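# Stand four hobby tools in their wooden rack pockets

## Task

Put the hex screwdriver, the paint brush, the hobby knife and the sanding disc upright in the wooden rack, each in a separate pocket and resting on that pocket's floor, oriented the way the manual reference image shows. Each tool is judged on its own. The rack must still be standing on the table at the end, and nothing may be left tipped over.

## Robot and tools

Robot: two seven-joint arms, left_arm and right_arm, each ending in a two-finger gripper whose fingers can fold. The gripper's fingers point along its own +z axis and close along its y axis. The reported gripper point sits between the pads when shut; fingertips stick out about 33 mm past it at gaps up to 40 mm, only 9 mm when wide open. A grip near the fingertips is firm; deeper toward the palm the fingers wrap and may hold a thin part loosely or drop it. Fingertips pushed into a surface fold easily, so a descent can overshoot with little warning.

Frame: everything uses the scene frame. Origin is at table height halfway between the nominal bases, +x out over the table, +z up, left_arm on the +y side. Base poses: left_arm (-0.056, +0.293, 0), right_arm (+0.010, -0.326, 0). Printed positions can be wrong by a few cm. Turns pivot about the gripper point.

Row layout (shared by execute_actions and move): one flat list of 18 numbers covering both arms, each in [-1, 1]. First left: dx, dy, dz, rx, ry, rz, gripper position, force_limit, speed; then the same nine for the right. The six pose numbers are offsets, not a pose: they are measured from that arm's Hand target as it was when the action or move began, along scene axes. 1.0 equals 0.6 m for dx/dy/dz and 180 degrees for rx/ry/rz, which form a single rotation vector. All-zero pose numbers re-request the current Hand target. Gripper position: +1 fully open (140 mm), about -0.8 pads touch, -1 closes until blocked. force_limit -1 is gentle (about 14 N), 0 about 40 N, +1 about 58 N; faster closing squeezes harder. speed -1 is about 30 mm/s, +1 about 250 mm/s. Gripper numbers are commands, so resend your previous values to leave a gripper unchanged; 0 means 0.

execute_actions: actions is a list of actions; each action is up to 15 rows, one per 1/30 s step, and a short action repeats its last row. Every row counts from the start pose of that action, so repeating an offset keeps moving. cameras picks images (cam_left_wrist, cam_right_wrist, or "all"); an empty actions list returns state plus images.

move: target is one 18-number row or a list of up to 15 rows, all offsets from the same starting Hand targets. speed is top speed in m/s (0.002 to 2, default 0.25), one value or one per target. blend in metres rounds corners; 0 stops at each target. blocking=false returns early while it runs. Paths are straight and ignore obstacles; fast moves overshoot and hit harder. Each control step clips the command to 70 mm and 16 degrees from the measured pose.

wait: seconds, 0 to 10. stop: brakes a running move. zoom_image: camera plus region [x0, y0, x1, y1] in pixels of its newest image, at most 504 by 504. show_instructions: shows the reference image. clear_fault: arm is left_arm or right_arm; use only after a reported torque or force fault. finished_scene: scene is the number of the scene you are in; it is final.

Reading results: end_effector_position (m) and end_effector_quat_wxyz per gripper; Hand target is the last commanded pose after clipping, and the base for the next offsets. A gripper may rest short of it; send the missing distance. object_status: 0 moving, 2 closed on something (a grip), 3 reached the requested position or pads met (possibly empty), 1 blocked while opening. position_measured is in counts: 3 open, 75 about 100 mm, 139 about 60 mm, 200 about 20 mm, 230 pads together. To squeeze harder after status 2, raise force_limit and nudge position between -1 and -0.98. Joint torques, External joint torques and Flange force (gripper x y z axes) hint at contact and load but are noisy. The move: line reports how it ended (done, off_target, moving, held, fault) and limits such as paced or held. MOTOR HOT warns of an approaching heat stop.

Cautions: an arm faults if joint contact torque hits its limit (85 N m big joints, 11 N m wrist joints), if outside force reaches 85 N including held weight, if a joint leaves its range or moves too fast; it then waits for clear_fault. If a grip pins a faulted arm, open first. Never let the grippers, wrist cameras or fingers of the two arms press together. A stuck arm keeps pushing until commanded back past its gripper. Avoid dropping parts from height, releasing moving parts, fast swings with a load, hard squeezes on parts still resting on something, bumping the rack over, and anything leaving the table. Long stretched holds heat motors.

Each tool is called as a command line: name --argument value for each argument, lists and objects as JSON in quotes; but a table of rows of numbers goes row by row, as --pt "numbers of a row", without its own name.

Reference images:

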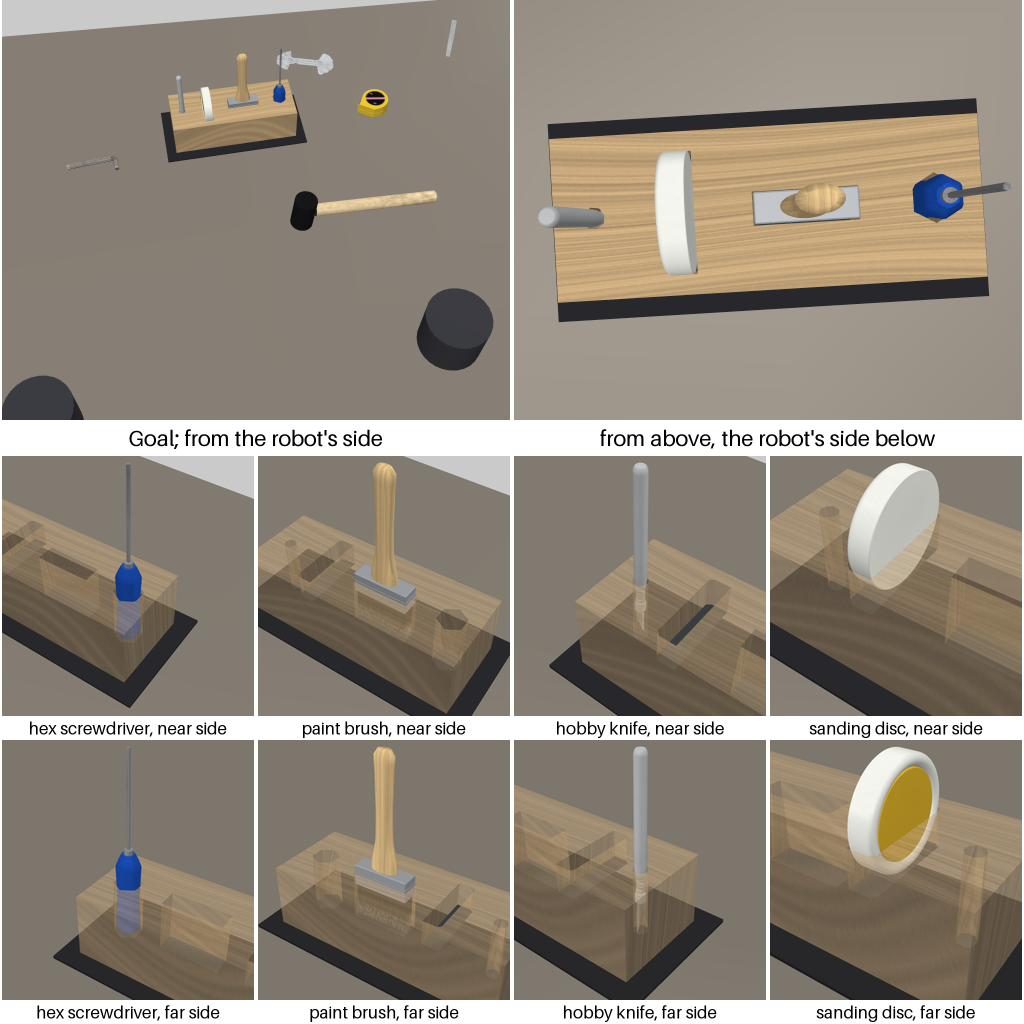

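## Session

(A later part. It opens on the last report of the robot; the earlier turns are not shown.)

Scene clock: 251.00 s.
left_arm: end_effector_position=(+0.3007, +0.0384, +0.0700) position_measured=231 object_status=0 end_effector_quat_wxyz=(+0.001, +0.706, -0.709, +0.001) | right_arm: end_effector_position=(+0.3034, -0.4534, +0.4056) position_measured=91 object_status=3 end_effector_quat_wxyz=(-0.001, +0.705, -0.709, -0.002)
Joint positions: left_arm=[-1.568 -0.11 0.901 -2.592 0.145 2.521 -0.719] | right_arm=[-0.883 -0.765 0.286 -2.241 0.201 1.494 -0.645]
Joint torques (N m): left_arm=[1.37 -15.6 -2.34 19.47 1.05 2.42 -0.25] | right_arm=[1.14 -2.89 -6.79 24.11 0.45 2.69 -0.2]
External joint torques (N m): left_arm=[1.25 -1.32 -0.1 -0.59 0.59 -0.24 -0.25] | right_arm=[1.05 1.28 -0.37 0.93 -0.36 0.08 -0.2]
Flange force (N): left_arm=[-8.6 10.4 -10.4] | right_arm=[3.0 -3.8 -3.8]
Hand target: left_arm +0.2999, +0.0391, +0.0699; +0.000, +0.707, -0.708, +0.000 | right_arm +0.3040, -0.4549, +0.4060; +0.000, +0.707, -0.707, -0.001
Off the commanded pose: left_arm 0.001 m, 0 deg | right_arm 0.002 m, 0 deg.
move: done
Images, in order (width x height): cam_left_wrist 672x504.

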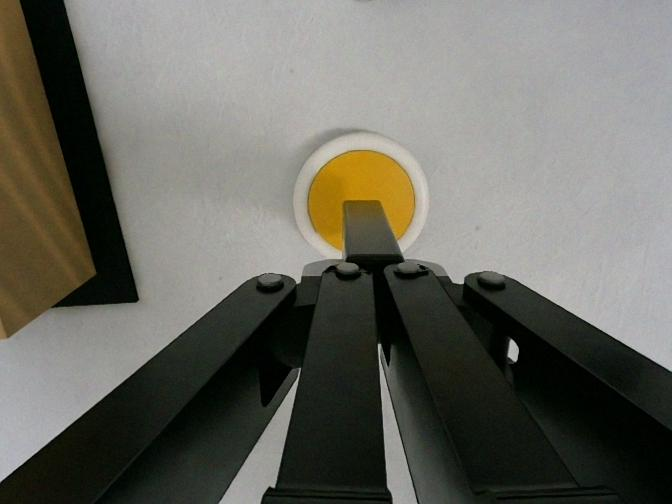

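move --pt "0 0 0 0 0 0 1 1 1 0 0 0 0 0 0 0.3 1 1" --pt "0 0 -0.062 0 0 0 1 1 1 0 0 0 0 0 0 0.3 1 1" --speed 0.08

move --target '[0,0,0,0,0,0,-1,-0.2,-1,0,0,0,0,0,0,0.3,1,1]' --cameras '["cam_left_wrist"]'

Scene clock: 257.17 s.
left_arm: end_effector_position=(+0.2989, +0.0396, +0.0326) position_measured=3 object_status=3 end_effector_quat_wxyz=(+0.000, +0.708, -0.706, -0.001) | right_arm: end_effector_position=(+0.3034, -0.4534, +0.4056) position_measured=91 object_status=3 end_effector_quat_wxyz=(-0.001, +0.705, -0.709, -0.002)
Joint positions: left_arm=[-1.593 0.04 0.9 -2.609 -0.064 2.632 -0.576] | right_arm=[-0.883 -0.765 0.286 -2.241 0.201 1.494 -0.645]
Joint velocities: left_arm=[0 -0.001 -0.001 0 -0.001 0 0.006] | right_arm=[within noise]
Joint torques (N m): left_arm=[1.44 -16.84 0.71 18.4 -0.15 2.83 0.33] | right_arm=[1.11 -2.99 -6.77 24.07 0.44 2.69 -0.14]
External joint torques (N m): left_arm=[1.31 -0.3 -0.28 0.22 -0.52 0.21 0.33] | right_arm=[1.1 1.09 -0.26 0.89 -0.36 0.07 -0.14]
Flange force (N): left_arm=[0.0 0.0 0.0] | right_arm=[2.5 -3.4 -3.5]
Hand target: left_arm +0.2999, +0.0391, +0.0327; +0.000, +0.707, -0.708, +0.000 | right_arm +0.3040, -0.4549, +0.4060; +0.000, +0.707, -0.707, -0.001
Off the commanded pose: left_arm 0.001 m, 0 deg | right_arm 0.002 m, 0 deg.
move: done

Scene clock: 260.13 s.
left_arm: end_effector_position=(+0.2991, +0.0395, +0.0328) position_measured=135 object_status=0 end_effector_quat_wxyz=(+0.000, +0.708, -0.707, -0.001) | right_arm: end_effector_position=(+0.3034, -0.4534, +0.4056) position_measured=91 object_status=3 end_effector_quat_wxyz=(-0.001, +0.705, -0.709, -0.002)
Joint positions: left_arm=[-1.593 0.04 0.9 -2.609 -0.064 2.632 -0.575] | right_arm=[-0.883 -0.765 0.286 -2.241 0.201 1.494 -0.645]
Joint torques (N m): left_arm=[1.11 -16.9 1.11 18.23 -0.1 2.83 0.32] | right_arm=[1.12 -2.91 -6.75 24.13 0.44 2.69 -0.22]
External joint torques (N m): left_arm=[1.18 -0.34 0.32 -0.09 -0.49 0.19 0.31] | right_arm=[1.12 1.03 -0.3 1.06 -0.36 0.08 -0.22]
Flange force (N): left_arm=[0.0 0.0 0.0] | right_arm=[2.6 -3.4 -3.9]
Hand target: left_arm +0.2999, +0.0392, +0.0327; +0.000, +0.707, -0.708, +0.000 | right_arm +0.3040, -0.4549, +0.4060; +0.000, +0.707, -0.707, -0.001
Off the commanded pose: left_arm 0.001 m, 0 deg | right_arm 0.002 m, 0 deg.
move: done
Images, in order (width x height): cam_left_wrist 672x504.

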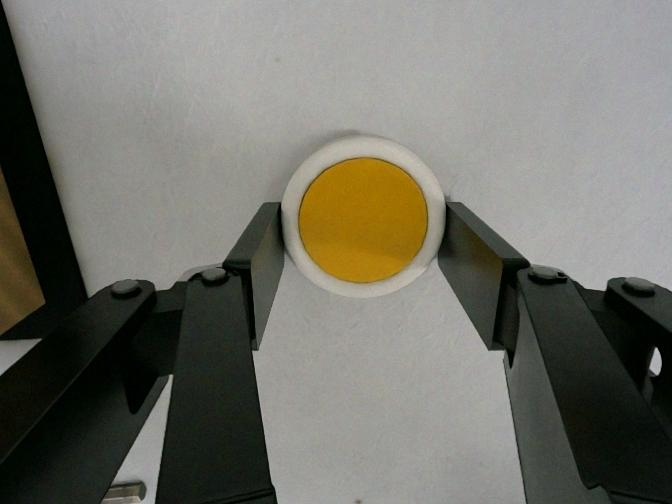

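move --pt "0 0 0.1 0 0 0 -1 -0.2 -1 0 0 0 0 0 0 0.3 1 1" --pt "0.1 0.15 0.4 -0.25 -0.007 0.007 -1 -0.2 -1 0 0 0 0 0 0 0.3 1 1" --pt "0.29 0.04 0.34 -0.4995 -0.0148 0.0148 -1 -0.2 -1 0 0 0 0 0 0 0.3 1 1" --speed 0.3 --blend 0.03 --cameras '["cam_left_wrist"]'

Scene clock: 270.13 s.
left_arm: end_effector_position=(+0.4739, +0.0631, +0.2363) position_measured=135 object_status=2 end_effector_quat_wxyz=(+0.487, +0.517, -0.482, +0.512) | right_arm: end_effector_position=(+0.3034, -0.4534, +0.4056) position_measured=91 object_status=3 end_effector_quat_wxyz=(-0.001, +0.705, -0.709, -0.002)
Joint positions: left_arm=[-1.69 -1.769 1.746 -2.296 0.268 2.428 -0.015] | right_arm=[-0.883 -0.765 0.286 -2.241 0.201 1.494 -0.645]
Joint velocities: left_arm=[0 0 0 -0.001 0 -0.002 0.006] | right_arm=[within noise]
Joint torques (N m): left_arm=[1.08 20.34 -29.69 -6.99 0.83 -0.11 0.35] | right_arm=[1.1 -2.96 -6.78 24.17 0.45 2.69 -0.23]
External joint torques (N m): left_arm=[0.83 -1.06 0.1 -0.54 0.53 -0.15 0.32] | right_arm=[1.11 1.05 -0.28 1.07 -0.34 0.08 -0.23]
Flange force (N): left_arm=[-1.4 3.7 -1.4] | right_arm=[2.6 -3.5 -4.0]
Hand target: left_arm +0.4739, +0.0632, +0.2367; +0.484, +0.515, -0.485, +0.515 | right_arm +0.3040, -0.4549, +0.4060; +0.000, +0.707, -0.707, -0.001
Off the commanded pose: left_arm 0.000 m, 1 deg | right_arm 0.002 m, 0 deg.
move: done
Images, in order (width x height): cam_left_wrist 672x504.

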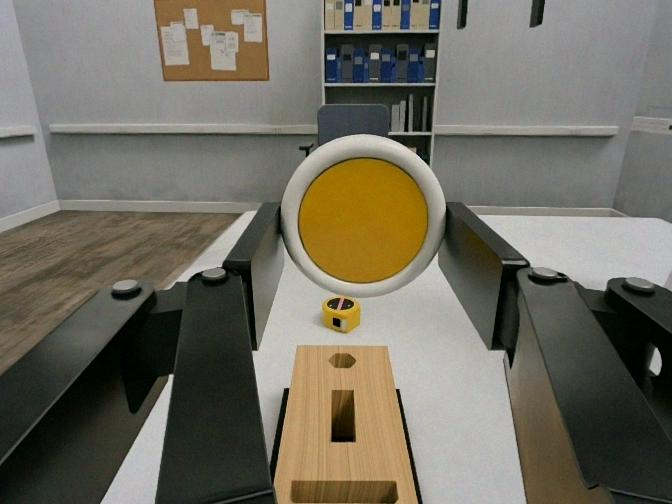

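zoom_image --camera "cam_left_wrist" --region '[230, 330, 460, 504]'

Scaled by 2.191 from the camera's 672x504 image, which has a finer 960x720 frame.

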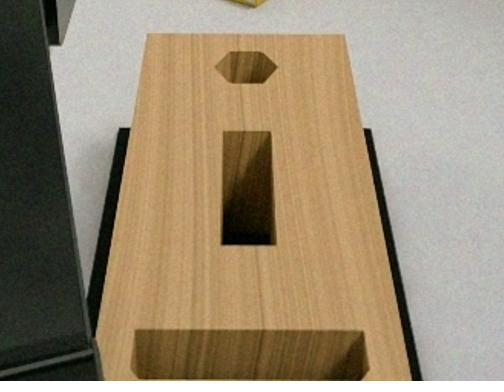

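move --target '[0,0,-0.14,0,0,0,-1,-0.2,-1,0.19,0.35,0,0,0,0,0.3,1,1]' --speed 0.25 --cameras '["cam_right_wrist"]'

zoom_image --camera "cam_right_wrist" --region '[170, 240, 420, 440]'

Scene clock: 290.33 s.
left_arm: end_effector_position=(+0.4746, +0.0641, +0.1527) position_measured=135 object_status=2 end_effector_quat_wxyz=(+0.483, +0.517, -0.485, +0.514) | right_arm: end_effector_position=(+0.4185, -0.2462, +0.4058) position_measured=91 object_status=3 end_effector_quat_wxyz=(+0.000, +0.710, -0.704, +0.000)
Joint positions: left_arm=[-1.716 -1.78 1.886 -2.221 0.236 2.411 0.167] | right_arm=[-0.961 -0.713 0.768 -2.009 0.474 1.467 -0.275]
Joint velocities: left_arm=[0.001 0.002 -0.002 0 0 -0.001 0.004] | right_arm=[0 0 -0.001 -0.001 0.001 0 0.006]
Joint torques (N m): left_arm=[0.68 21.22 -28.36 -8.48 -0.46 -0.61 0.23] | right_arm=[0.37 2.24 -14.7 21.61 1.23 2.25 0.13]
External joint torques (N m): left_arm=[0.5 -0.82 0.94 -0.5 -0.59 -0.2 0.2] | right_arm=[0.27 -0.15 0.12 0.94 0.45 -0.35 0.13]
Flange force (N): left_arm=[-1.5 3.2 -1.0] | right_arm=[-1.6 -1.2 -3.0]
Hand target: left_arm +0.4739, +0.0632, +0.1527; +0.484, +0.515, -0.485, +0.515 | right_arm +0.4180, -0.2449, +0.4060; +0.000, +0.707, -0.707, -0.001
Off the commanded pose: left_arm 0.001 m, 0 deg | right_arm 0.001 m, 0 deg.
joint sent to its limit (left arm) — joint 2 (shoulder), lower limit. The joint targets still meet the commanded pose.
move: done
Images, in order (width x height): cam_right_wrist 672x504.

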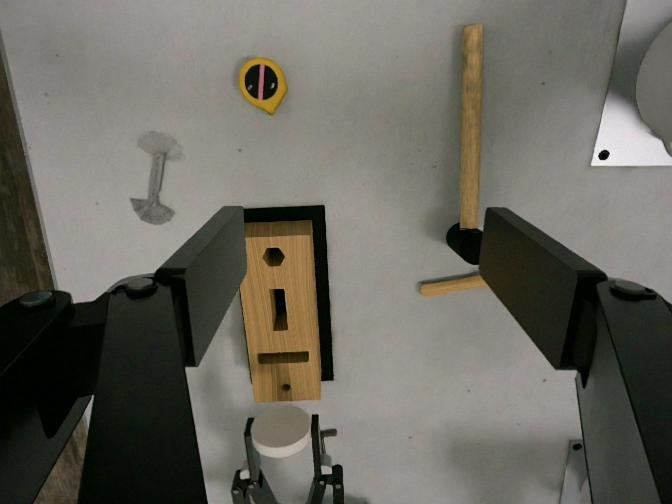

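Scaled by 2.016 from the camera's 672x504 image, which has a finer 960x720 frame.

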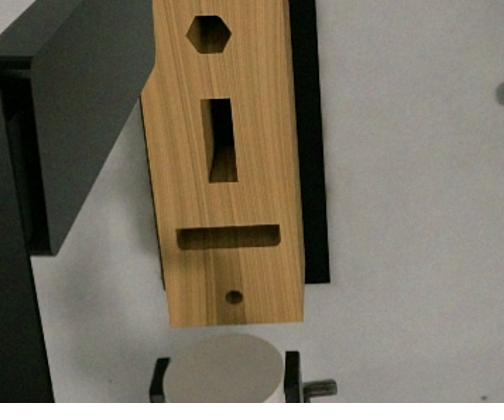

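move --target '[0,0,0,0,0,0,-1,-0.2,-1,0.1,0.2,0.08,0,0,0,0.3,1,1]' --speed 0.25 --cameras '["all"]'

zoom_image --camera "cam_right_wrist" --region '[200, 130, 440, 330]'

Scene clock: 299.67 s.
left_arm: end_effector_position=(+0.4745, +0.0641, +0.1527) position_measured=135 object_status=2 end_effector_quat_wxyz=(+0.483, +0.516, -0.486, +0.514) | right_arm: end_effector_position=(+0.4789, -0.1261, +0.4542) position_measured=91 object_status=3 end_effector_quat_wxyz=(-0.001, +0.710, -0.704, +0.001)
Joint positions: left_arm=[-1.716 -1.78 1.886 -2.22 0.236 2.411 0.169] | right_arm=[-1.222 -0.561 1.153 -1.566 0.523 1.352 -0.006]
Joint velocities: left_arm=[within noise] | right_arm=[0 0.001 0 0.001 -0.001 -0.001 0.005]
Joint torques (N m): left_arm=[0.69 21.21 -28.38 -8.49 -0.48 -0.6 0.34] | right_arm=[0.38 10.79 -15.38 19.93 1.23 2.21 0.17]
External joint torques (N m): left_arm=[0.57 -0.85 1.01 -0.49 -0.6 -0.19 0.31] | right_arm=[0.21 -0.48 0.11 0.83 0.48 -0.38 0.17]
Flange force (N): left_arm=[-1.8 3.4 -1.1] | right_arm=[-2.0 -0.8 -2.8]
Hand target: left_arm +0.4739, +0.0632, +0.1527; +0.484, +0.515, -0.485, +0.515 | right_arm +0.4780, -0.1249, +0.4540; +0.000, +0.707, -0.707, -0.001
Off the commanded pose: left_arm 0.001 m, 0 deg | right_arm 0.002 m, 0 deg.
joint sent to its limit (left arm) — joint 2 (shoulder), lower limit. The joint targets still meet the commanded pose.
move: done

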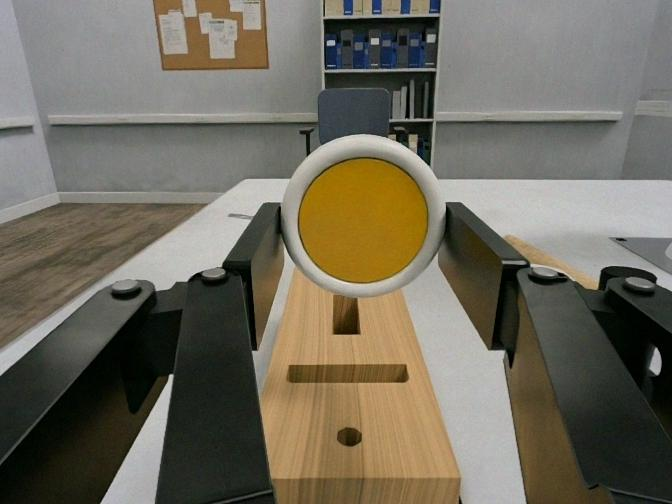

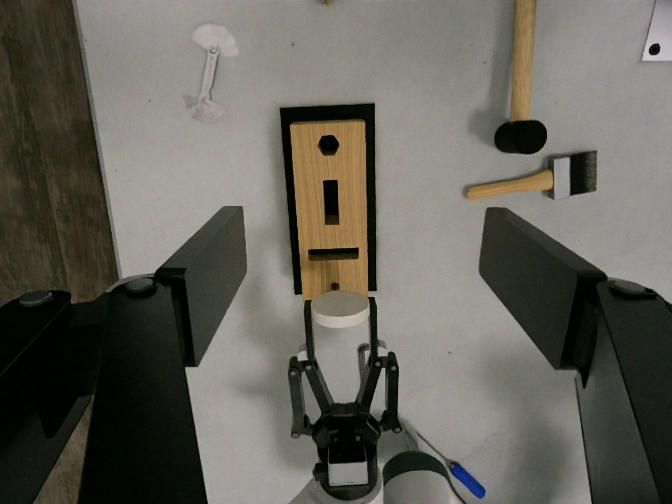

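Scaled by 2.100 from the camera's 672x504 image, which has a finer 960x720 frame.

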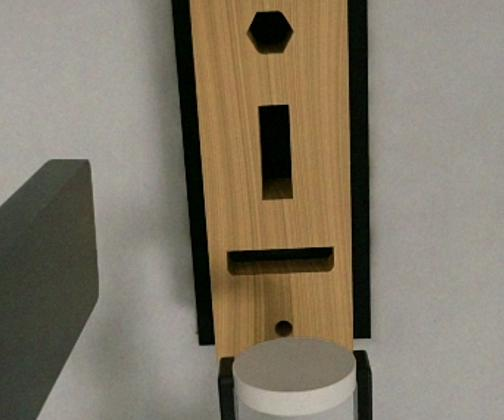

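move --target '[0.0108,-0.058,-0.03,0,0,0,-1,-0.2,-1,0,0,0,0,0,0,0.3,1,1]' --speed 0.1 --cameras '["all"]'

zoom_image --camera "cam_right_wrist" --region '[280, 220, 400, 320]'

Scene clock: 312.60 s.
left_arm: end_effector_position=(+0.4796, +0.0286, +0.1351) position_measured=135 object_status=2 end_effector_quat_wxyz=(+0.485, +0.515, -0.486, +0.513) | right_arm: end_effector_position=(+0.4788, -0.1261, +0.4541) position_measured=91 object_status=3 end_effector_quat_wxyz=(-0.001, +0.709, -0.705, +0.001)
Joint positions: left_arm=[-1.812 -1.781 1.91 -2.196 0.192 2.48 0.227] | right_arm=[-1.222 -0.561 1.153 -1.566 0.523 1.352 -0.004]
Joint velocities: left_arm=[0.001 0 0.001 0 -0.001 0.001 0.006] | right_arm=[within noise]
Joint torques (N m): left_arm=[0.89 22.19 -28.6 -8.54 -0.27 -0.36 0.25] | right_arm=[0.93 11.46 -15.34 19.79 0.96 2.26 0.14]
External joint torques (N m): left_arm=[0.72 -0.41 0.64 -0.5 -0.58 0.22 0.22] | right_arm=[0.85 0.16 0.19 0.78 0.22 -0.32 0.14]
Flange force (N): left_arm=[-0.4 4.0 -0.8] | right_arm=[-1.4 0.3 -2.7]
Hand target: left_arm +0.4804, +0.0284, +0.1347; +0.484, +0.515, -0.485, +0.515 | right_arm +0.4780, -0.1249, +0.4540; -0.001, +0.708, -0.707, -0.001
Off the commanded pose: left_arm 0.001 m, 0 deg | right_arm 0.001 m, 0 deg.
joint sent to its limit (left arm) — joint 2 (shoulder), lower limit. The joint targets still meet the commanded pose.
move: done

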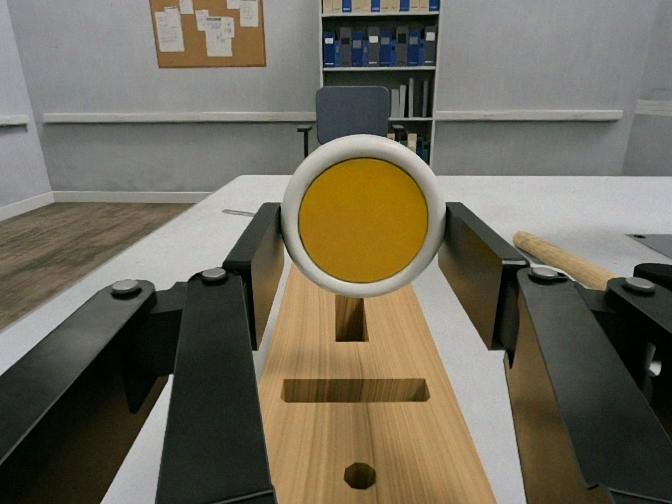

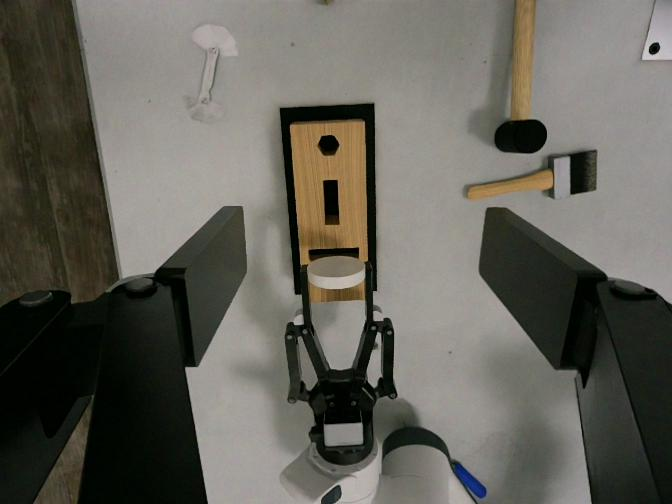

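Scaled by 4.200 from the camera's 672x504 image, which has a finer 960x720 frame.

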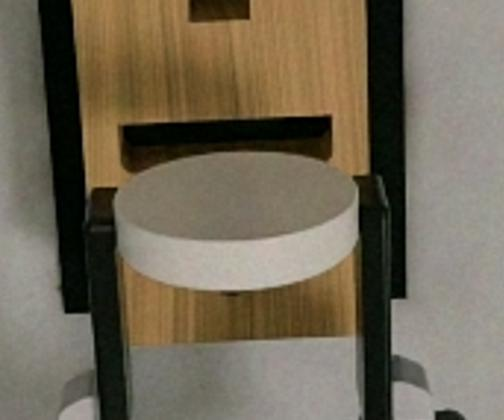

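move --target '[0.0035,-0.0035,-0.025,0,0,0,-1,-0.2,-1,0,0,0,0,0,0,0.3,1,1]' --speed 0.05 --cameras '["all"]'

zoom_image --camera "cam_right_wrist" --region '[280, 220, 400, 320]'

Scene clock: 324.83 s.
left_arm: end_effector_position=(+0.4827, +0.0270, +0.1200) position_measured=135 object_status=2 end_effector_quat_wxyz=(+0.484, +0.516, -0.485, +0.513) | right_arm: end_effector_position=(+0.4788, -0.1261, +0.4541) position_measured=91 object_status=3 end_effector_quat_wxyz=(-0.001, +0.709, -0.705, +0.001)
Joint positions: left_arm=[-1.832 -1.781 1.93 -2.17 0.168 2.48 0.268] | right_arm=[-1.222 -0.561 1.153 -1.566 0.523 1.352 -0.004]
Joint velocities: left_arm=[0 -0.002 0 -0.001 0 0 0.004] | right_arm=[within noise]
Joint torques (N m): left_arm=[0.7 22.68 -28.47 -8.55 -0.28 -0.65 0.23] | right_arm=[0.9 11.4 -15.36 19.86 0.97 2.27 0.16]
External joint torques (N m): left_arm=[0.64 -0.37 0.84 -0.47 -0.57 0.03 0.19] | right_arm=[0.82 0.06 0.15 0.85 0.22 -0.31 0.16]
Flange force (N): left_arm=[-0.7 3.7 -1.1] | right_arm=[-1.5 0.3 -2.8]
Hand target: left_arm +0.4825, +0.0263, +0.1197; +0.484, +0.515, -0.485, +0.515 | right_arm +0.4780, -0.1249, +0.4540; -0.001, +0.708, -0.707, -0.001
Off the commanded pose: left_arm 0.001 m, 0 deg | right_arm 0.001 m, 0 deg.
joint sent to its limit (left arm) — joint 2 (shoulder), lower limit. The joint targets still meet the commanded pose.
move: done

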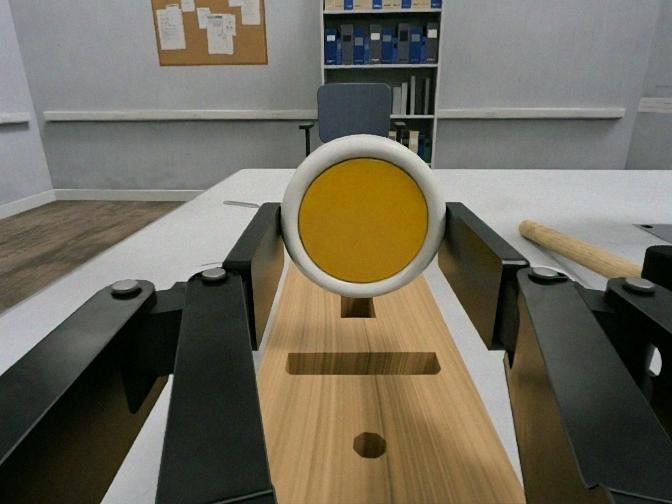

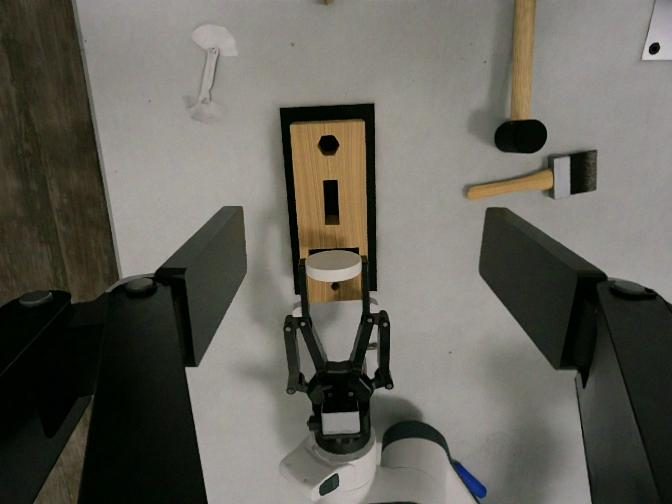

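Scaled by 4.200 from the camera's 672x504 image, which has a finer 960x720 frame.

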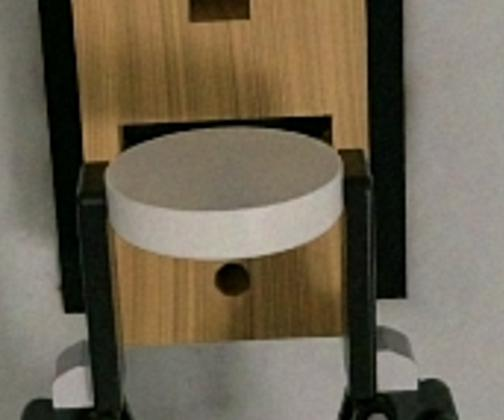

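move --pt "-0.001 0.0017 0 0 0 0 -1 -0.2 -1 0 0 0 0 0 0 0.3 1 1" --pt "-0.001 0.0017 -0.025 0 0 0 -1 -0.2 -1 0 0 0 0 0 0 0.3 1 1" --speed 0.04 --cameras '["all"]'

zoom_image --camera "cam_right_wrist" --region '[280, 220, 400, 320]'

Scene clock: 331.63 s.
left_arm: end_effector_position=(+0.4842, +0.0286, +0.1118) position_measured=135 object_status=2 end_effector_quat_wxyz=(+0.481, +0.514, -0.487, +0.517) | right_arm: end_effector_position=(+0.4788, -0.1261, +0.4541) position_measured=91 object_status=3 end_effector_quat_wxyz=(-0.001, +0.709, -0.705, +0.001)
Joint positions: left_arm=[-1.84 -1.778 1.942 -2.154 0.149 2.474 0.306] | right_arm=[-1.222 -0.561 1.153 -1.566 0.523 1.352 -0.004]
Joint velocities: left_arm=[0 0 0 0 0.001 0 0.006] | right_arm=[within noise]
Joint torques (N m): left_arm=[-0.03 20.12 -21.01 -6.31 -0.13 -0.95 0.26] | right_arm=[0.9 11.37 -15.36 19.85 0.94 2.27 0.17]
External joint torques (N m): left_arm=[-0.07 -3.21 8.24 1.76 -0.38 -0.19 0.23] | right_arm=[0.78 0.1 0.14 0.8 0.2 -0.31 0.17]
Flange force (N): left_arm=[-17.5 1.5 0.3] | right_arm=[-1.4 0.2 -2.7]
Hand target: left_arm +0.4819, +0.0273, +0.1047; +0.484, +0.515, -0.485, +0.515 | right_arm +0.4780, -0.1249, +0.4540; -0.001, +0.708, -0.707, -0.001
Off the commanded pose: left_arm 0.008 m, 0 deg | right_arm 0.001 m, 0 deg.
joint sent to its limit (left arm) — joint 2 (shoulder), lower limit. The joint targets still meet the commanded pose.
move: off_target (left_arm)

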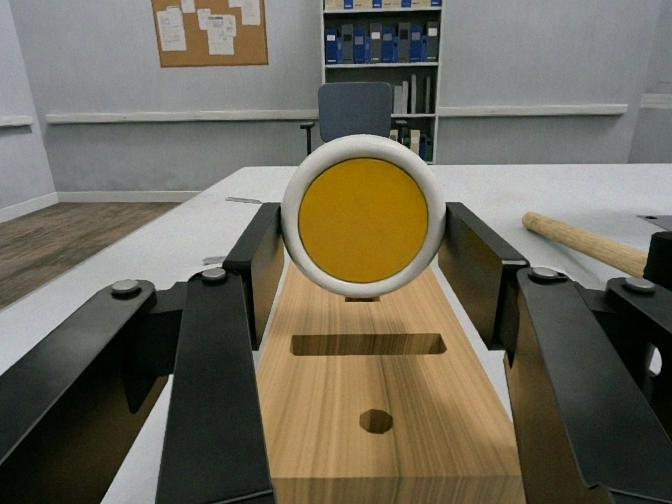

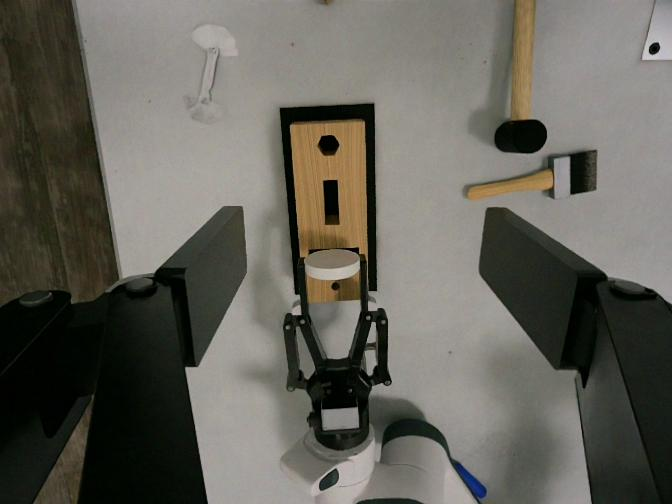

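Scaled by 4.200 from the camera's 672x504 image, which has a finer 960x720 frame.

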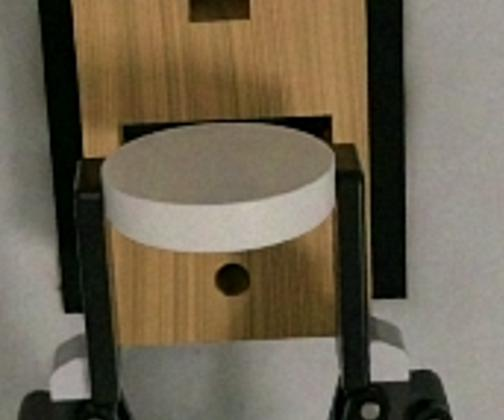

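move --pt "-0.0025 -0.0015 0.018 0 0 0 -1 -0.2 -1 0 0 0 0 0 0 0.3 1 1" --pt "-0.0025 -0.0015 -0.004 0 0 0 -1 -0.2 -1 0 0 0 0 0 0 0.3 1 1" --speed 0.04 --cameras '["all"]'

zoom_image --camera "cam_right_wrist" --region '[280, 220, 400, 320]'

Scene clock: 340.50 s.
left_arm: end_effector_position=(+0.4825, +0.0276, +0.1112) position_measured=135 object_status=2 end_effector_quat_wxyz=(+0.481, +0.513, -0.488, +0.517) | right_arm: end_effector_position=(+0.4788, -0.1261, +0.4541) position_measured=91 object_status=3 end_effector_quat_wxyz=(-0.001, +0.709, -0.705, +0.001)
Joint positions: left_arm=[-1.839 -1.776 1.945 -2.158 0.145 2.476 0.312] | right_arm=[-1.222 -0.561 1.153 -1.566 0.523 1.352 -0.004]
Joint velocities: left_arm=[0.001 0.001 0 -0.002 0 -0.001 0.006] | right_arm=[within noise]
Joint torques (N m): left_arm=[-0.3 19.11 -19.57 -5.12 0.21 -0.97 0.34] | right_arm=[0.91 11.35 -15.33 19.85 0.96 2.28 0.13]
External joint torques (N m): left_arm=[-0.4 -4.23 9.67 2.93 -0.04 -0.2 0.31] | right_arm=[0.77 0.08 0.17 0.79 0.21 -0.3 0.13]
Flange force (N): left_arm=[-22.7 -1.9 1.2] | right_arm=[-1.4 0.1 -2.6]
Hand target: left_arm +0.4804, +0.0264, +0.1023; +0.484, +0.515, -0.485, +0.515 | right_arm +0.4780, -0.1249, +0.4540; -0.001, +0.708, -0.707, -0.001
Off the commanded pose: left_arm 0.009 m, 1 deg | right_arm 0.001 m, 0 deg.
joint sent to its limit (left arm) — joint 2 (shoulder), lower limit. The joint targets still meet the commanded pose.
move: off_target (left_arm)

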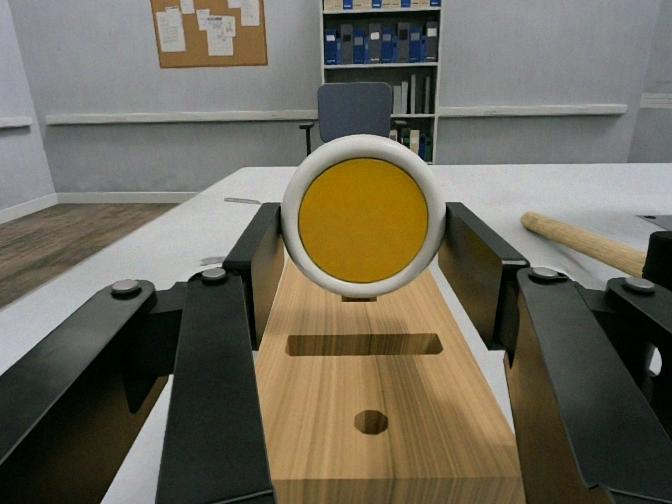

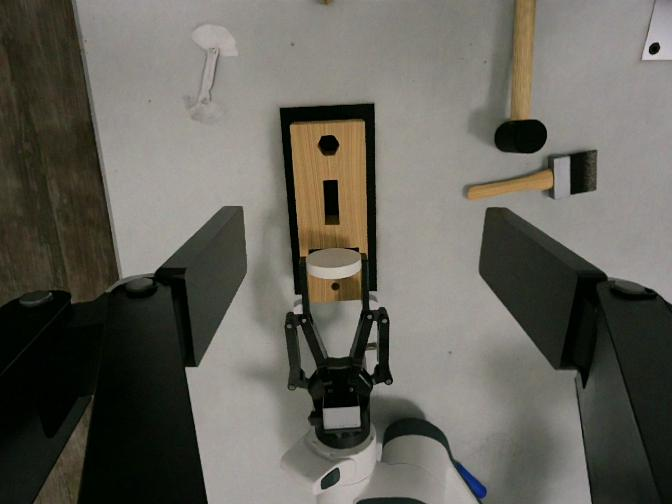

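Scaled by 4.200 from the camera's 672x504 image, which has a finer 960x720 frame.

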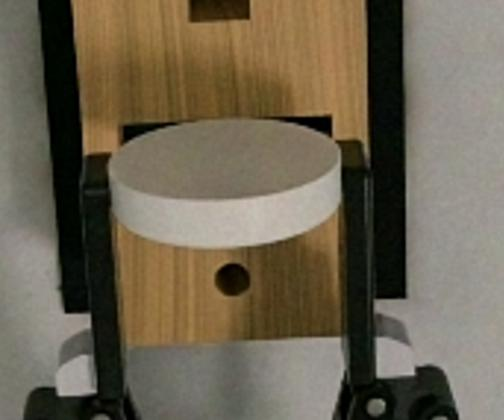

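move --pt "0 0.03 0.25 0 0 0 -1 -0.2 -1 0 -0.3 0 0 0 0 0.3 1 1" --pt "-0.2 0.15 0.28 0.25 0.007 -0.007 -1 -0.2 -1 0 -0.4 0 0 0 0 0.3 1 1" --pt "-0.302 0.0227 -0.06 0.4995 0.0148 -0.0148 -1 -0.2 -1 0 -0.4 0 0 0 0 0.3 1 1" --pt "-0.302 0.0227 -0.1142 0.4995 0.0148 -0.0148 -1 -0.2 -1 0 -0.4 0 0 0 0 0.3 1 1" --pt "-0.302 0.0227 -0.1142 0.4995 0.0148 -0.0148 0.4 -0.2 -1 0 -0.4 0 0 0 0 0.3 1 1" --speed '[0.25,0.25,0.2,0.07,0.1]' --blend '[0.04,0.04,0.0,0,0]'

move --target '[0,0,0.25,0,0,0,0.4,-0.2,-1,0,0,0,0,0,0,0.3,1,1]' --speed 0.2 --cameras '["cam_left_wrist"]'

Scene clock: 368.43 s.
left_arm: end_effector_position=(+0.2991, +0.0410, +0.0340) position_measured=78 object_status=0 end_effector_quat_wxyz=(+0.000, +0.708, -0.706, -0.001) | right_arm: end_effector_position=(+0.4770, -0.3634, +0.4535) position_measured=91 object_status=3 end_effector_quat_wxyz=(+0.000, +0.706, -0.709, -0.003)
Joint positions: left_arm=[-1.285 0.023 0.6 -2.613 -0.025 2.63 -0.602] | right_arm=[-1.188 -0.408 0.837 -1.718 0.305 1.438 -0.34]
Joint torques (N m): left_arm=[1.05 -22.43 0.38 18.27 -0.14 2.83 0.29] | right_arm=[0.91 -3.73 -9.78 23.03 0.51 2.67 -0.14]
External joint torques (N m): left_arm=[0.87 -0.53 -0.15 -0.02 -0.52 0.21 0.29] | right_arm=[0.8 1.18 -0.09 0.93 -0.27 0.07 -0.14]
Flange force (N): left_arm=[-0.9 -1.4 1.7] | right_arm=[1.2 -5.8 -4.3]
Hand target: left_arm +0.2992, +0.0400, +0.0338; +0.000, +0.707, -0.708, +0.000 | right_arm +0.4780, -0.3649, +0.4540; -0.001, +0.708, -0.707, -0.001
Off the commanded pose: left_arm 0.001 m, 0 deg | right_arm 0.002 m, 0 deg.
move: done

Scene clock: 370.13 s.
left_arm: end_effector_position=(+0.2994, +0.0392, +0.1837) position_measured=78 object_status=3 end_effector_quat_wxyz=(+0.001, +0.704, -0.710, +0.001) | right_arm: end_effector_position=(+0.4770, -0.3634, +0.4535) position_measured=91 object_status=3 end_effector_quat_wxyz=(+0.000, +0.706, -0.709, -0.003)
Joint positions: left_arm=[-1.209 -0.333 0.51 -2.482 0.194 2.182 -0.762] | right_arm=[-1.188 -0.408 0.837 -1.718 0.305 1.438 -0.34]
Joint velocities: left_arm=[0 0 -0.001 -0.001 0 -0.003 -0.006] | right_arm=[within noise]
Joint torques (N m): left_arm=[1.3 -17.43 -4.81 23.25 0.71 2.53 -0.32] | right_arm=[0.86 -3.75 -9.81 23 0.5 2.65 -0.23]
External joint torques (N m): left_arm=[1.27 -0.9 -0.15 -0.21 0.05 -0.12 -0.32] | right_arm=[0.76 1.11 -0.15 0.99 -0.27 0.07 -0.23]
Flange force (N): left_arm=[-3.7 4.1 -1.8] | right_arm=[1.4 -5.4 -4.4]
Hand target: left_arm +0.2992, +0.0400, +0.1838; +0.000, +0.707, -0.708, +0.000 | right_arm +0.4780, -0.3649, +0.4540; -0.001, +0.708, -0.707, -0.001
Off the commanded pose: left_arm 0.001 m, 0 deg | right_arm 0.002 m, 0 deg.
move: done
Images, in order (width x height): cam_left_wrist 672x504.

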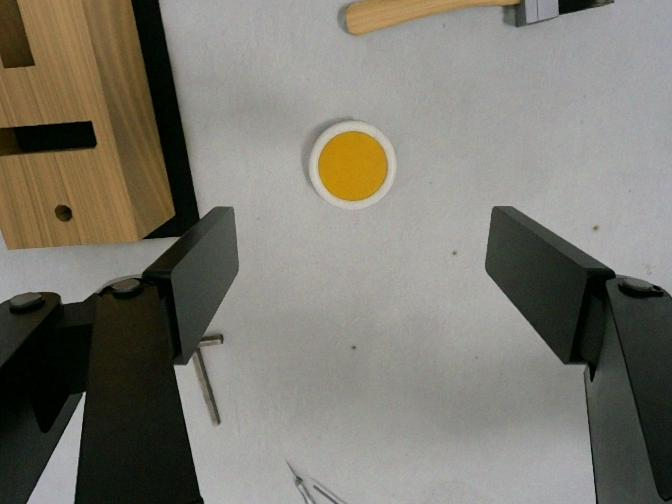

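move --pt "0 -0.0155 -0.1 0.139 0 0 0.4 -0.2 -1 0 0 0 0 0 0 0.3 1 1" --pt "0 -0.0155 -0.2523 0.139 0 0 0.4 -0.2 -1 0 0 0 0 0 0 0.3 1 1" --speed '[0.2,0.08]' --cameras '["cam_left_wrist"]'

Scene clock: 384.33 s.
left_arm: end_effector_position=(+0.2995, +0.0311, +0.0334) position_measured=78 object_status=3 end_effector_quat_wxyz=(-0.154, +0.687, -0.693, -0.154) | right_arm: end_effector_position=(+0.4770, -0.3634, +0.4535) position_measured=91 object_status=3 end_effector_quat_wxyz=(+0.000, +0.706, -0.709, -0.003)
Joint positions: left_arm=[-1.253 0.277 0.382 -2.264 0.244 2.187 -0.969] | right_arm=[-1.188 -0.408 0.837 -1.718 0.305 1.438 -0.34]
Joint velocities: left_arm=[-0.001 -0.001 -0.001 0 0 0.004 0] | right_arm=[within noise]
Joint torques (N m): left_arm=[1.1 -34.26 3.71 18.84 0.04 1.71 -0.24] | right_arm=[0.93 -3.71 -9.8 23.03 0.49 2.65 -0.23]
External joint torques (N m): left_arm=[1.02 -0.63 0.22 -0.27 -0.52 0.22 -0.23] | right_arm=[0.8 1.18 -0.16 0.97 -0.29 0.06 -0.23]
Flange force (N): left_arm=[-1.9 0.8 0.6] | right_arm=[1.4 -5.5 -4.4]
Hand target: left_arm +0.2992, +0.0307, +0.0324; -0.153, +0.690, -0.691, -0.153 | right_arm +0.4780, -0.3649, +0.4540; -0.001, +0.708, -0.707, -0.001
Off the commanded pose: left_arm 0.001 m, 0 deg | right_arm 0.002 m, 0 deg.
move: done
Images, in order (width x height): cam_left_wrist 672x504.

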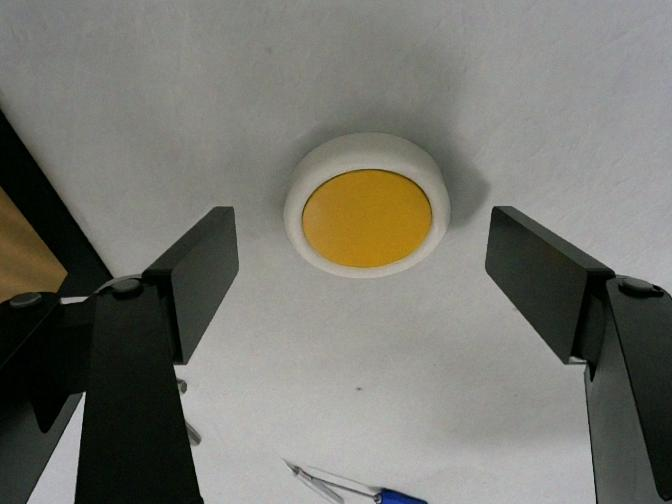

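move --target '[0,0,0,0,0,0,-1,-0.2,-1,0,0,0,0,0,0,0.3,1,1]'

move --target '[0,0,0.15,0,0,0,-1,-0.2,-1,0,0,0,0,0,0,0.3,1,1]' --speed 0.15 --cameras '["cam_left_wrist"]'

Scene clock: 387.63 s.
left_arm: end_effector_position=(+0.2996, +0.0309, +0.0335) position_measured=135 object_status=0 end_effector_quat_wxyz=(-0.154, +0.687, -0.693, -0.153) | right_arm: end_effector_position=(+0.4770, -0.3634, +0.4535) position_measured=91 object_status=3 end_effector_quat_wxyz=(+0.000, +0.706, -0.709, -0.003)
Joint positions: left_arm=[-1.253 0.277 0.382 -2.263 0.244 2.187 -0.969] | right_arm=[-1.188 -0.408 0.837 -1.718 0.305 1.438 -0.34]
Joint torques (N m): left_arm=[1.61 -33.28 3.94 18.48 0.08 1.91 -0.22] | right_arm=[0.91 -3.76 -9.81 22.98 0.52 2.67 -0.21]
External joint torques (N m): left_arm=[1.42 0.35 0.35 -0.63 -0.49 0.42 -0.2] | right_arm=[0.84 1.03 -0.11 0.97 -0.26 0.08 -0.21]
Flange force (N): left_arm=[-0.6 -0.5 3.0] | right_arm=[1.2 -5.1 -4.2]
Hand target: left_arm +0.2992, +0.0307, +0.0324; -0.153, +0.690, -0.691, -0.153 | right_arm +0.4780, -0.3649, +0.4540; -0.001, +0.708, -0.707, -0.001
Off the commanded pose: left_arm 0.001 m, 0 deg | right_arm 0.002 m, 0 deg.
move: done

Scene clock: 389.03 s.
left_arm: end_effector_position=(+0.2994, +0.0301, +0.1219) position_measured=135 object_status=2 end_effector_quat_wxyz=(-0.152, +0.693, -0.688, -0.152) | right_arm: end_effector_position=(+0.4770, -0.3634, +0.4535) position_measured=91 object_status=3 end_effector_quat_wxyz=(+0.000, +0.706, -0.709, -0.003)
Joint positions: left_arm=[-1.269 0.101 0.392 -2.219 0.277 1.976 -0.969] | right_arm=[-1.188 -0.408 0.837 -1.718 0.305 1.438 -0.34]
Joint velocities: left_arm=[-0.001 0 -0.002 -0.001 0.001 -0.005 0.001] | right_arm=[within noise]
Joint torques (N m): left_arm=[0.92 -31.77 1.53 21.64 1.53 1.18 0.24] | right_arm=[0.87 -3.72 -9.75 23 0.51 2.66 -0.2]
External joint torques (N m): left_arm=[0.87 -1.5 0.18 -0.06 0.64 -0.32 0.26] | right_arm=[0.78 1.12 -0.04 0.91 -0.27 0.06 -0.2]
Flange force (N): left_arm=[-5.6 1.9 -1.2] | right_arm=[1.2 -5.6 -4.2]
Hand target: left_arm +0.2992, +0.0307, +0.1224; -0.153, +0.690, -0.691, -0.153 | right_arm +0.4780, -0.3649, +0.4540; -0.001, +0.708, -0.707, -0.001
Off the commanded pose: left_arm 0.001 m, 1 deg | right_arm 0.002 m, 0 deg.
move: done
Images, in order (width x height): cam_left_wrist 672x504.

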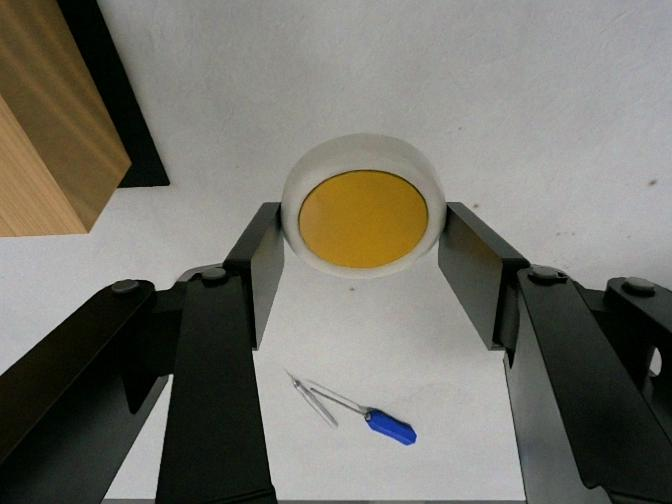

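move --pt "0.1 0.12 0.25 -0.25 -0.007 0.007 -1 -0.2 -1 0 0 0 0 0 0 0.3 1 1" --pt "0.305 0.03 0.12 -0.4995 -0.0148 0.0148 -1 -0.2 -1 0 0.2 0 0 0 0 0.3 1 1" --pt "0.305 -0.005 0.046 -0.4995 -0.0148 0.0148 -1 -0.2 -1 0 0.398 0 0 0 0 0.3 1 1" --speed 0.3 --blend '[0.04,0.02,0]' --cameras '["all"]'

zoom_image --camera "cam_right_wrist" --region '[260, 200, 420, 320]'

Scene clock: 396.80 s.
left_arm: end_effector_position=(+0.4810, +0.0273, +0.1506) position_measured=135 object_status=2 end_effector_quat_wxyz=(+0.370, +0.615, -0.577, +0.389) | right_arm: end_effector_position=(+0.4789, -0.1273, +0.4541) position_measured=91 object_status=3 end_effector_quat_wxyz=(-0.001, +0.710, -0.704, +0.001)
Joint positions: left_arm=[-1.918 -1.251 1.787 -2.316 0.138 2.642 -0.028] | right_arm=[-1.221 -0.562 1.151 -1.568 0.522 1.352 -0.009]
Joint velocities: left_arm=[within noise] | right_arm=[0 -0.001 0 0 0 0 0.007]
Joint torques (N m): left_arm=[1.15 23.33 -27.82 4.79 1.72 1.4 0.33] | right_arm=[0.34 10.8 -15.3 20 1.2 2.18 0.21]
External joint torques (N m): left_arm=[1.12 -0.92 0.86 -0.16 0.59 0.25 0.3] | right_arm=[0.35 -0.55 0.33 0.98 0.47 -0.41 0.21]
Flange force (N): left_arm=[-3.3 2.6 -1.0] | right_arm=[-2.6 -1.6 -3.4]
Hand target: left_arm +0.4822, +0.0277, +0.1500; +0.368, +0.614, -0.579, +0.391 | right_arm +0.4780, -0.1261, +0.4540; -0.001, +0.708, -0.707, -0.001
Off the commanded pose: left_arm 0.001 m, 0 deg | right_arm 0.002 m, 0 deg.
move: done

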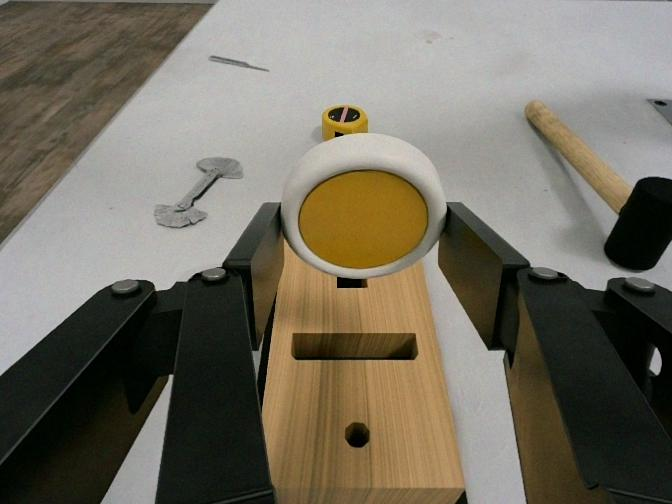

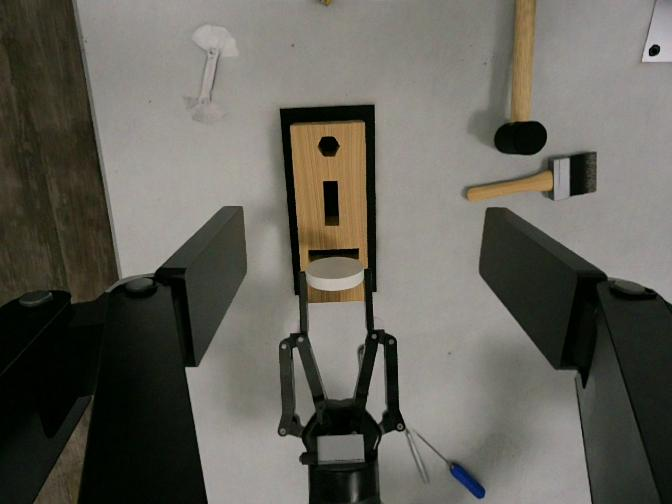

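Scaled by 3.150 from the camera's 672x504 image, which has a finer 960x720 frame.

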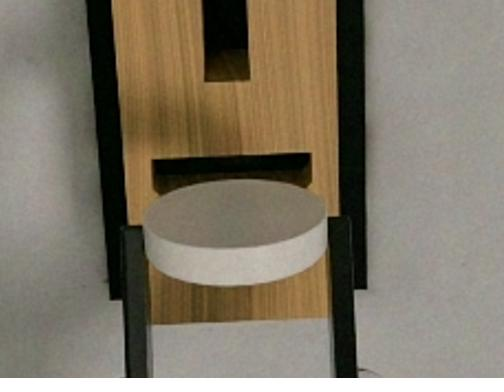

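move --target '[0.0015,0.0083,-0.063,0,0,0,-1,-0.2,-1,0,0,0,0,0,0,0.3,1,1]' --speed 0.08 --cameras '["all"]'

zoom_image --camera "cam_right_wrist" --region '[280, 220, 400, 320]'

Scene clock: 404.27 s.
left_arm: end_effector_position=(+0.4822, +0.0328, +0.1128) position_measured=135 object_status=2 end_effector_quat_wxyz=(+0.370, +0.616, -0.576, +0.389) | right_arm: end_effector_position=(+0.4788, -0.1273, +0.4541) position_measured=91 object_status=3 end_effector_quat_wxyz=(-0.001, +0.709, -0.705, +0.001)
Joint positions: left_arm=[-1.941 -1.3 1.86 -2.293 0.178 2.656 0.011] | right_arm=[-1.221 -0.562 1.151 -1.568 0.522 1.352 -0.007]
Joint velocities: left_arm=[0 0 0 0.001 0.003 0 0.006] | right_arm=[within noise]
Joint torques (N m): left_arm=[0.71 24.54 -28.07 3.04 1.69 1.28 0.3] | right_arm=[0.91 11.34 -15.35 19.87 0.97 2.27 0.14]
External joint torques (N m): left_arm=[0.51 -0.85 0.67 -0.27 0.55 0.22 0.27] | right_arm=[0.91 -0.01 0.29 0.83 0.23 -0.32 0.14]
Flange force (N): left_arm=[-2.6 1.9 0.3] | right_arm=[-1.7 0.3 -2.6]
Hand target: left_arm +0.4831, +0.0327, +0.1122; +0.368, +0.614, -0.579, +0.391 | right_arm +0.4780, -0.1261, +0.4540; -0.001, +0.708, -0.707, +0.000
Off the commanded pose: left_arm 0.001 m, 1 deg | right_arm 0.001 m, 0 deg.
move: done

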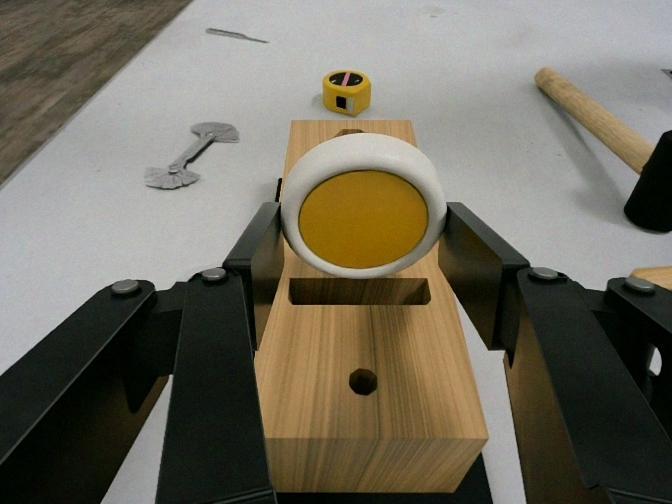

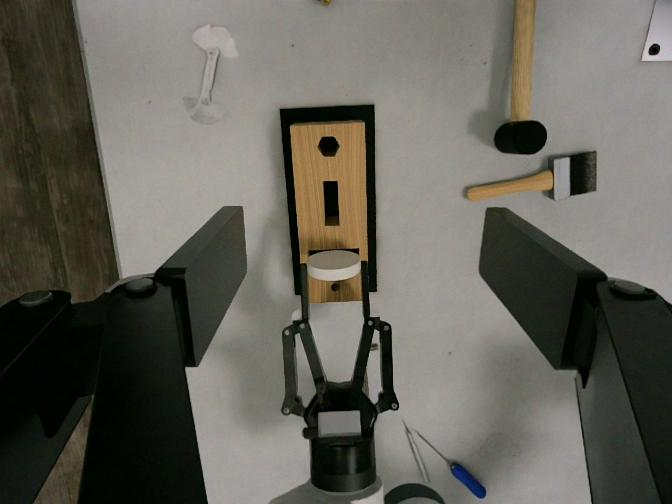

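Scaled by 4.200 from the camera's 672x504 image, which has a finer 960x720 frame.

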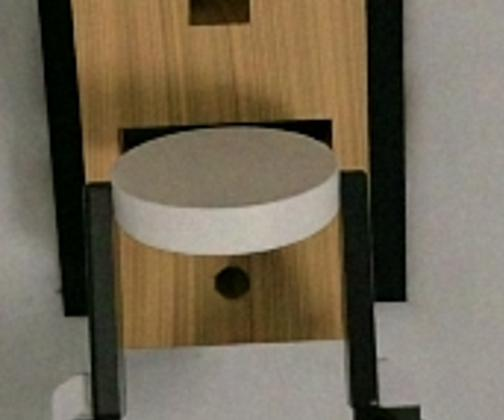

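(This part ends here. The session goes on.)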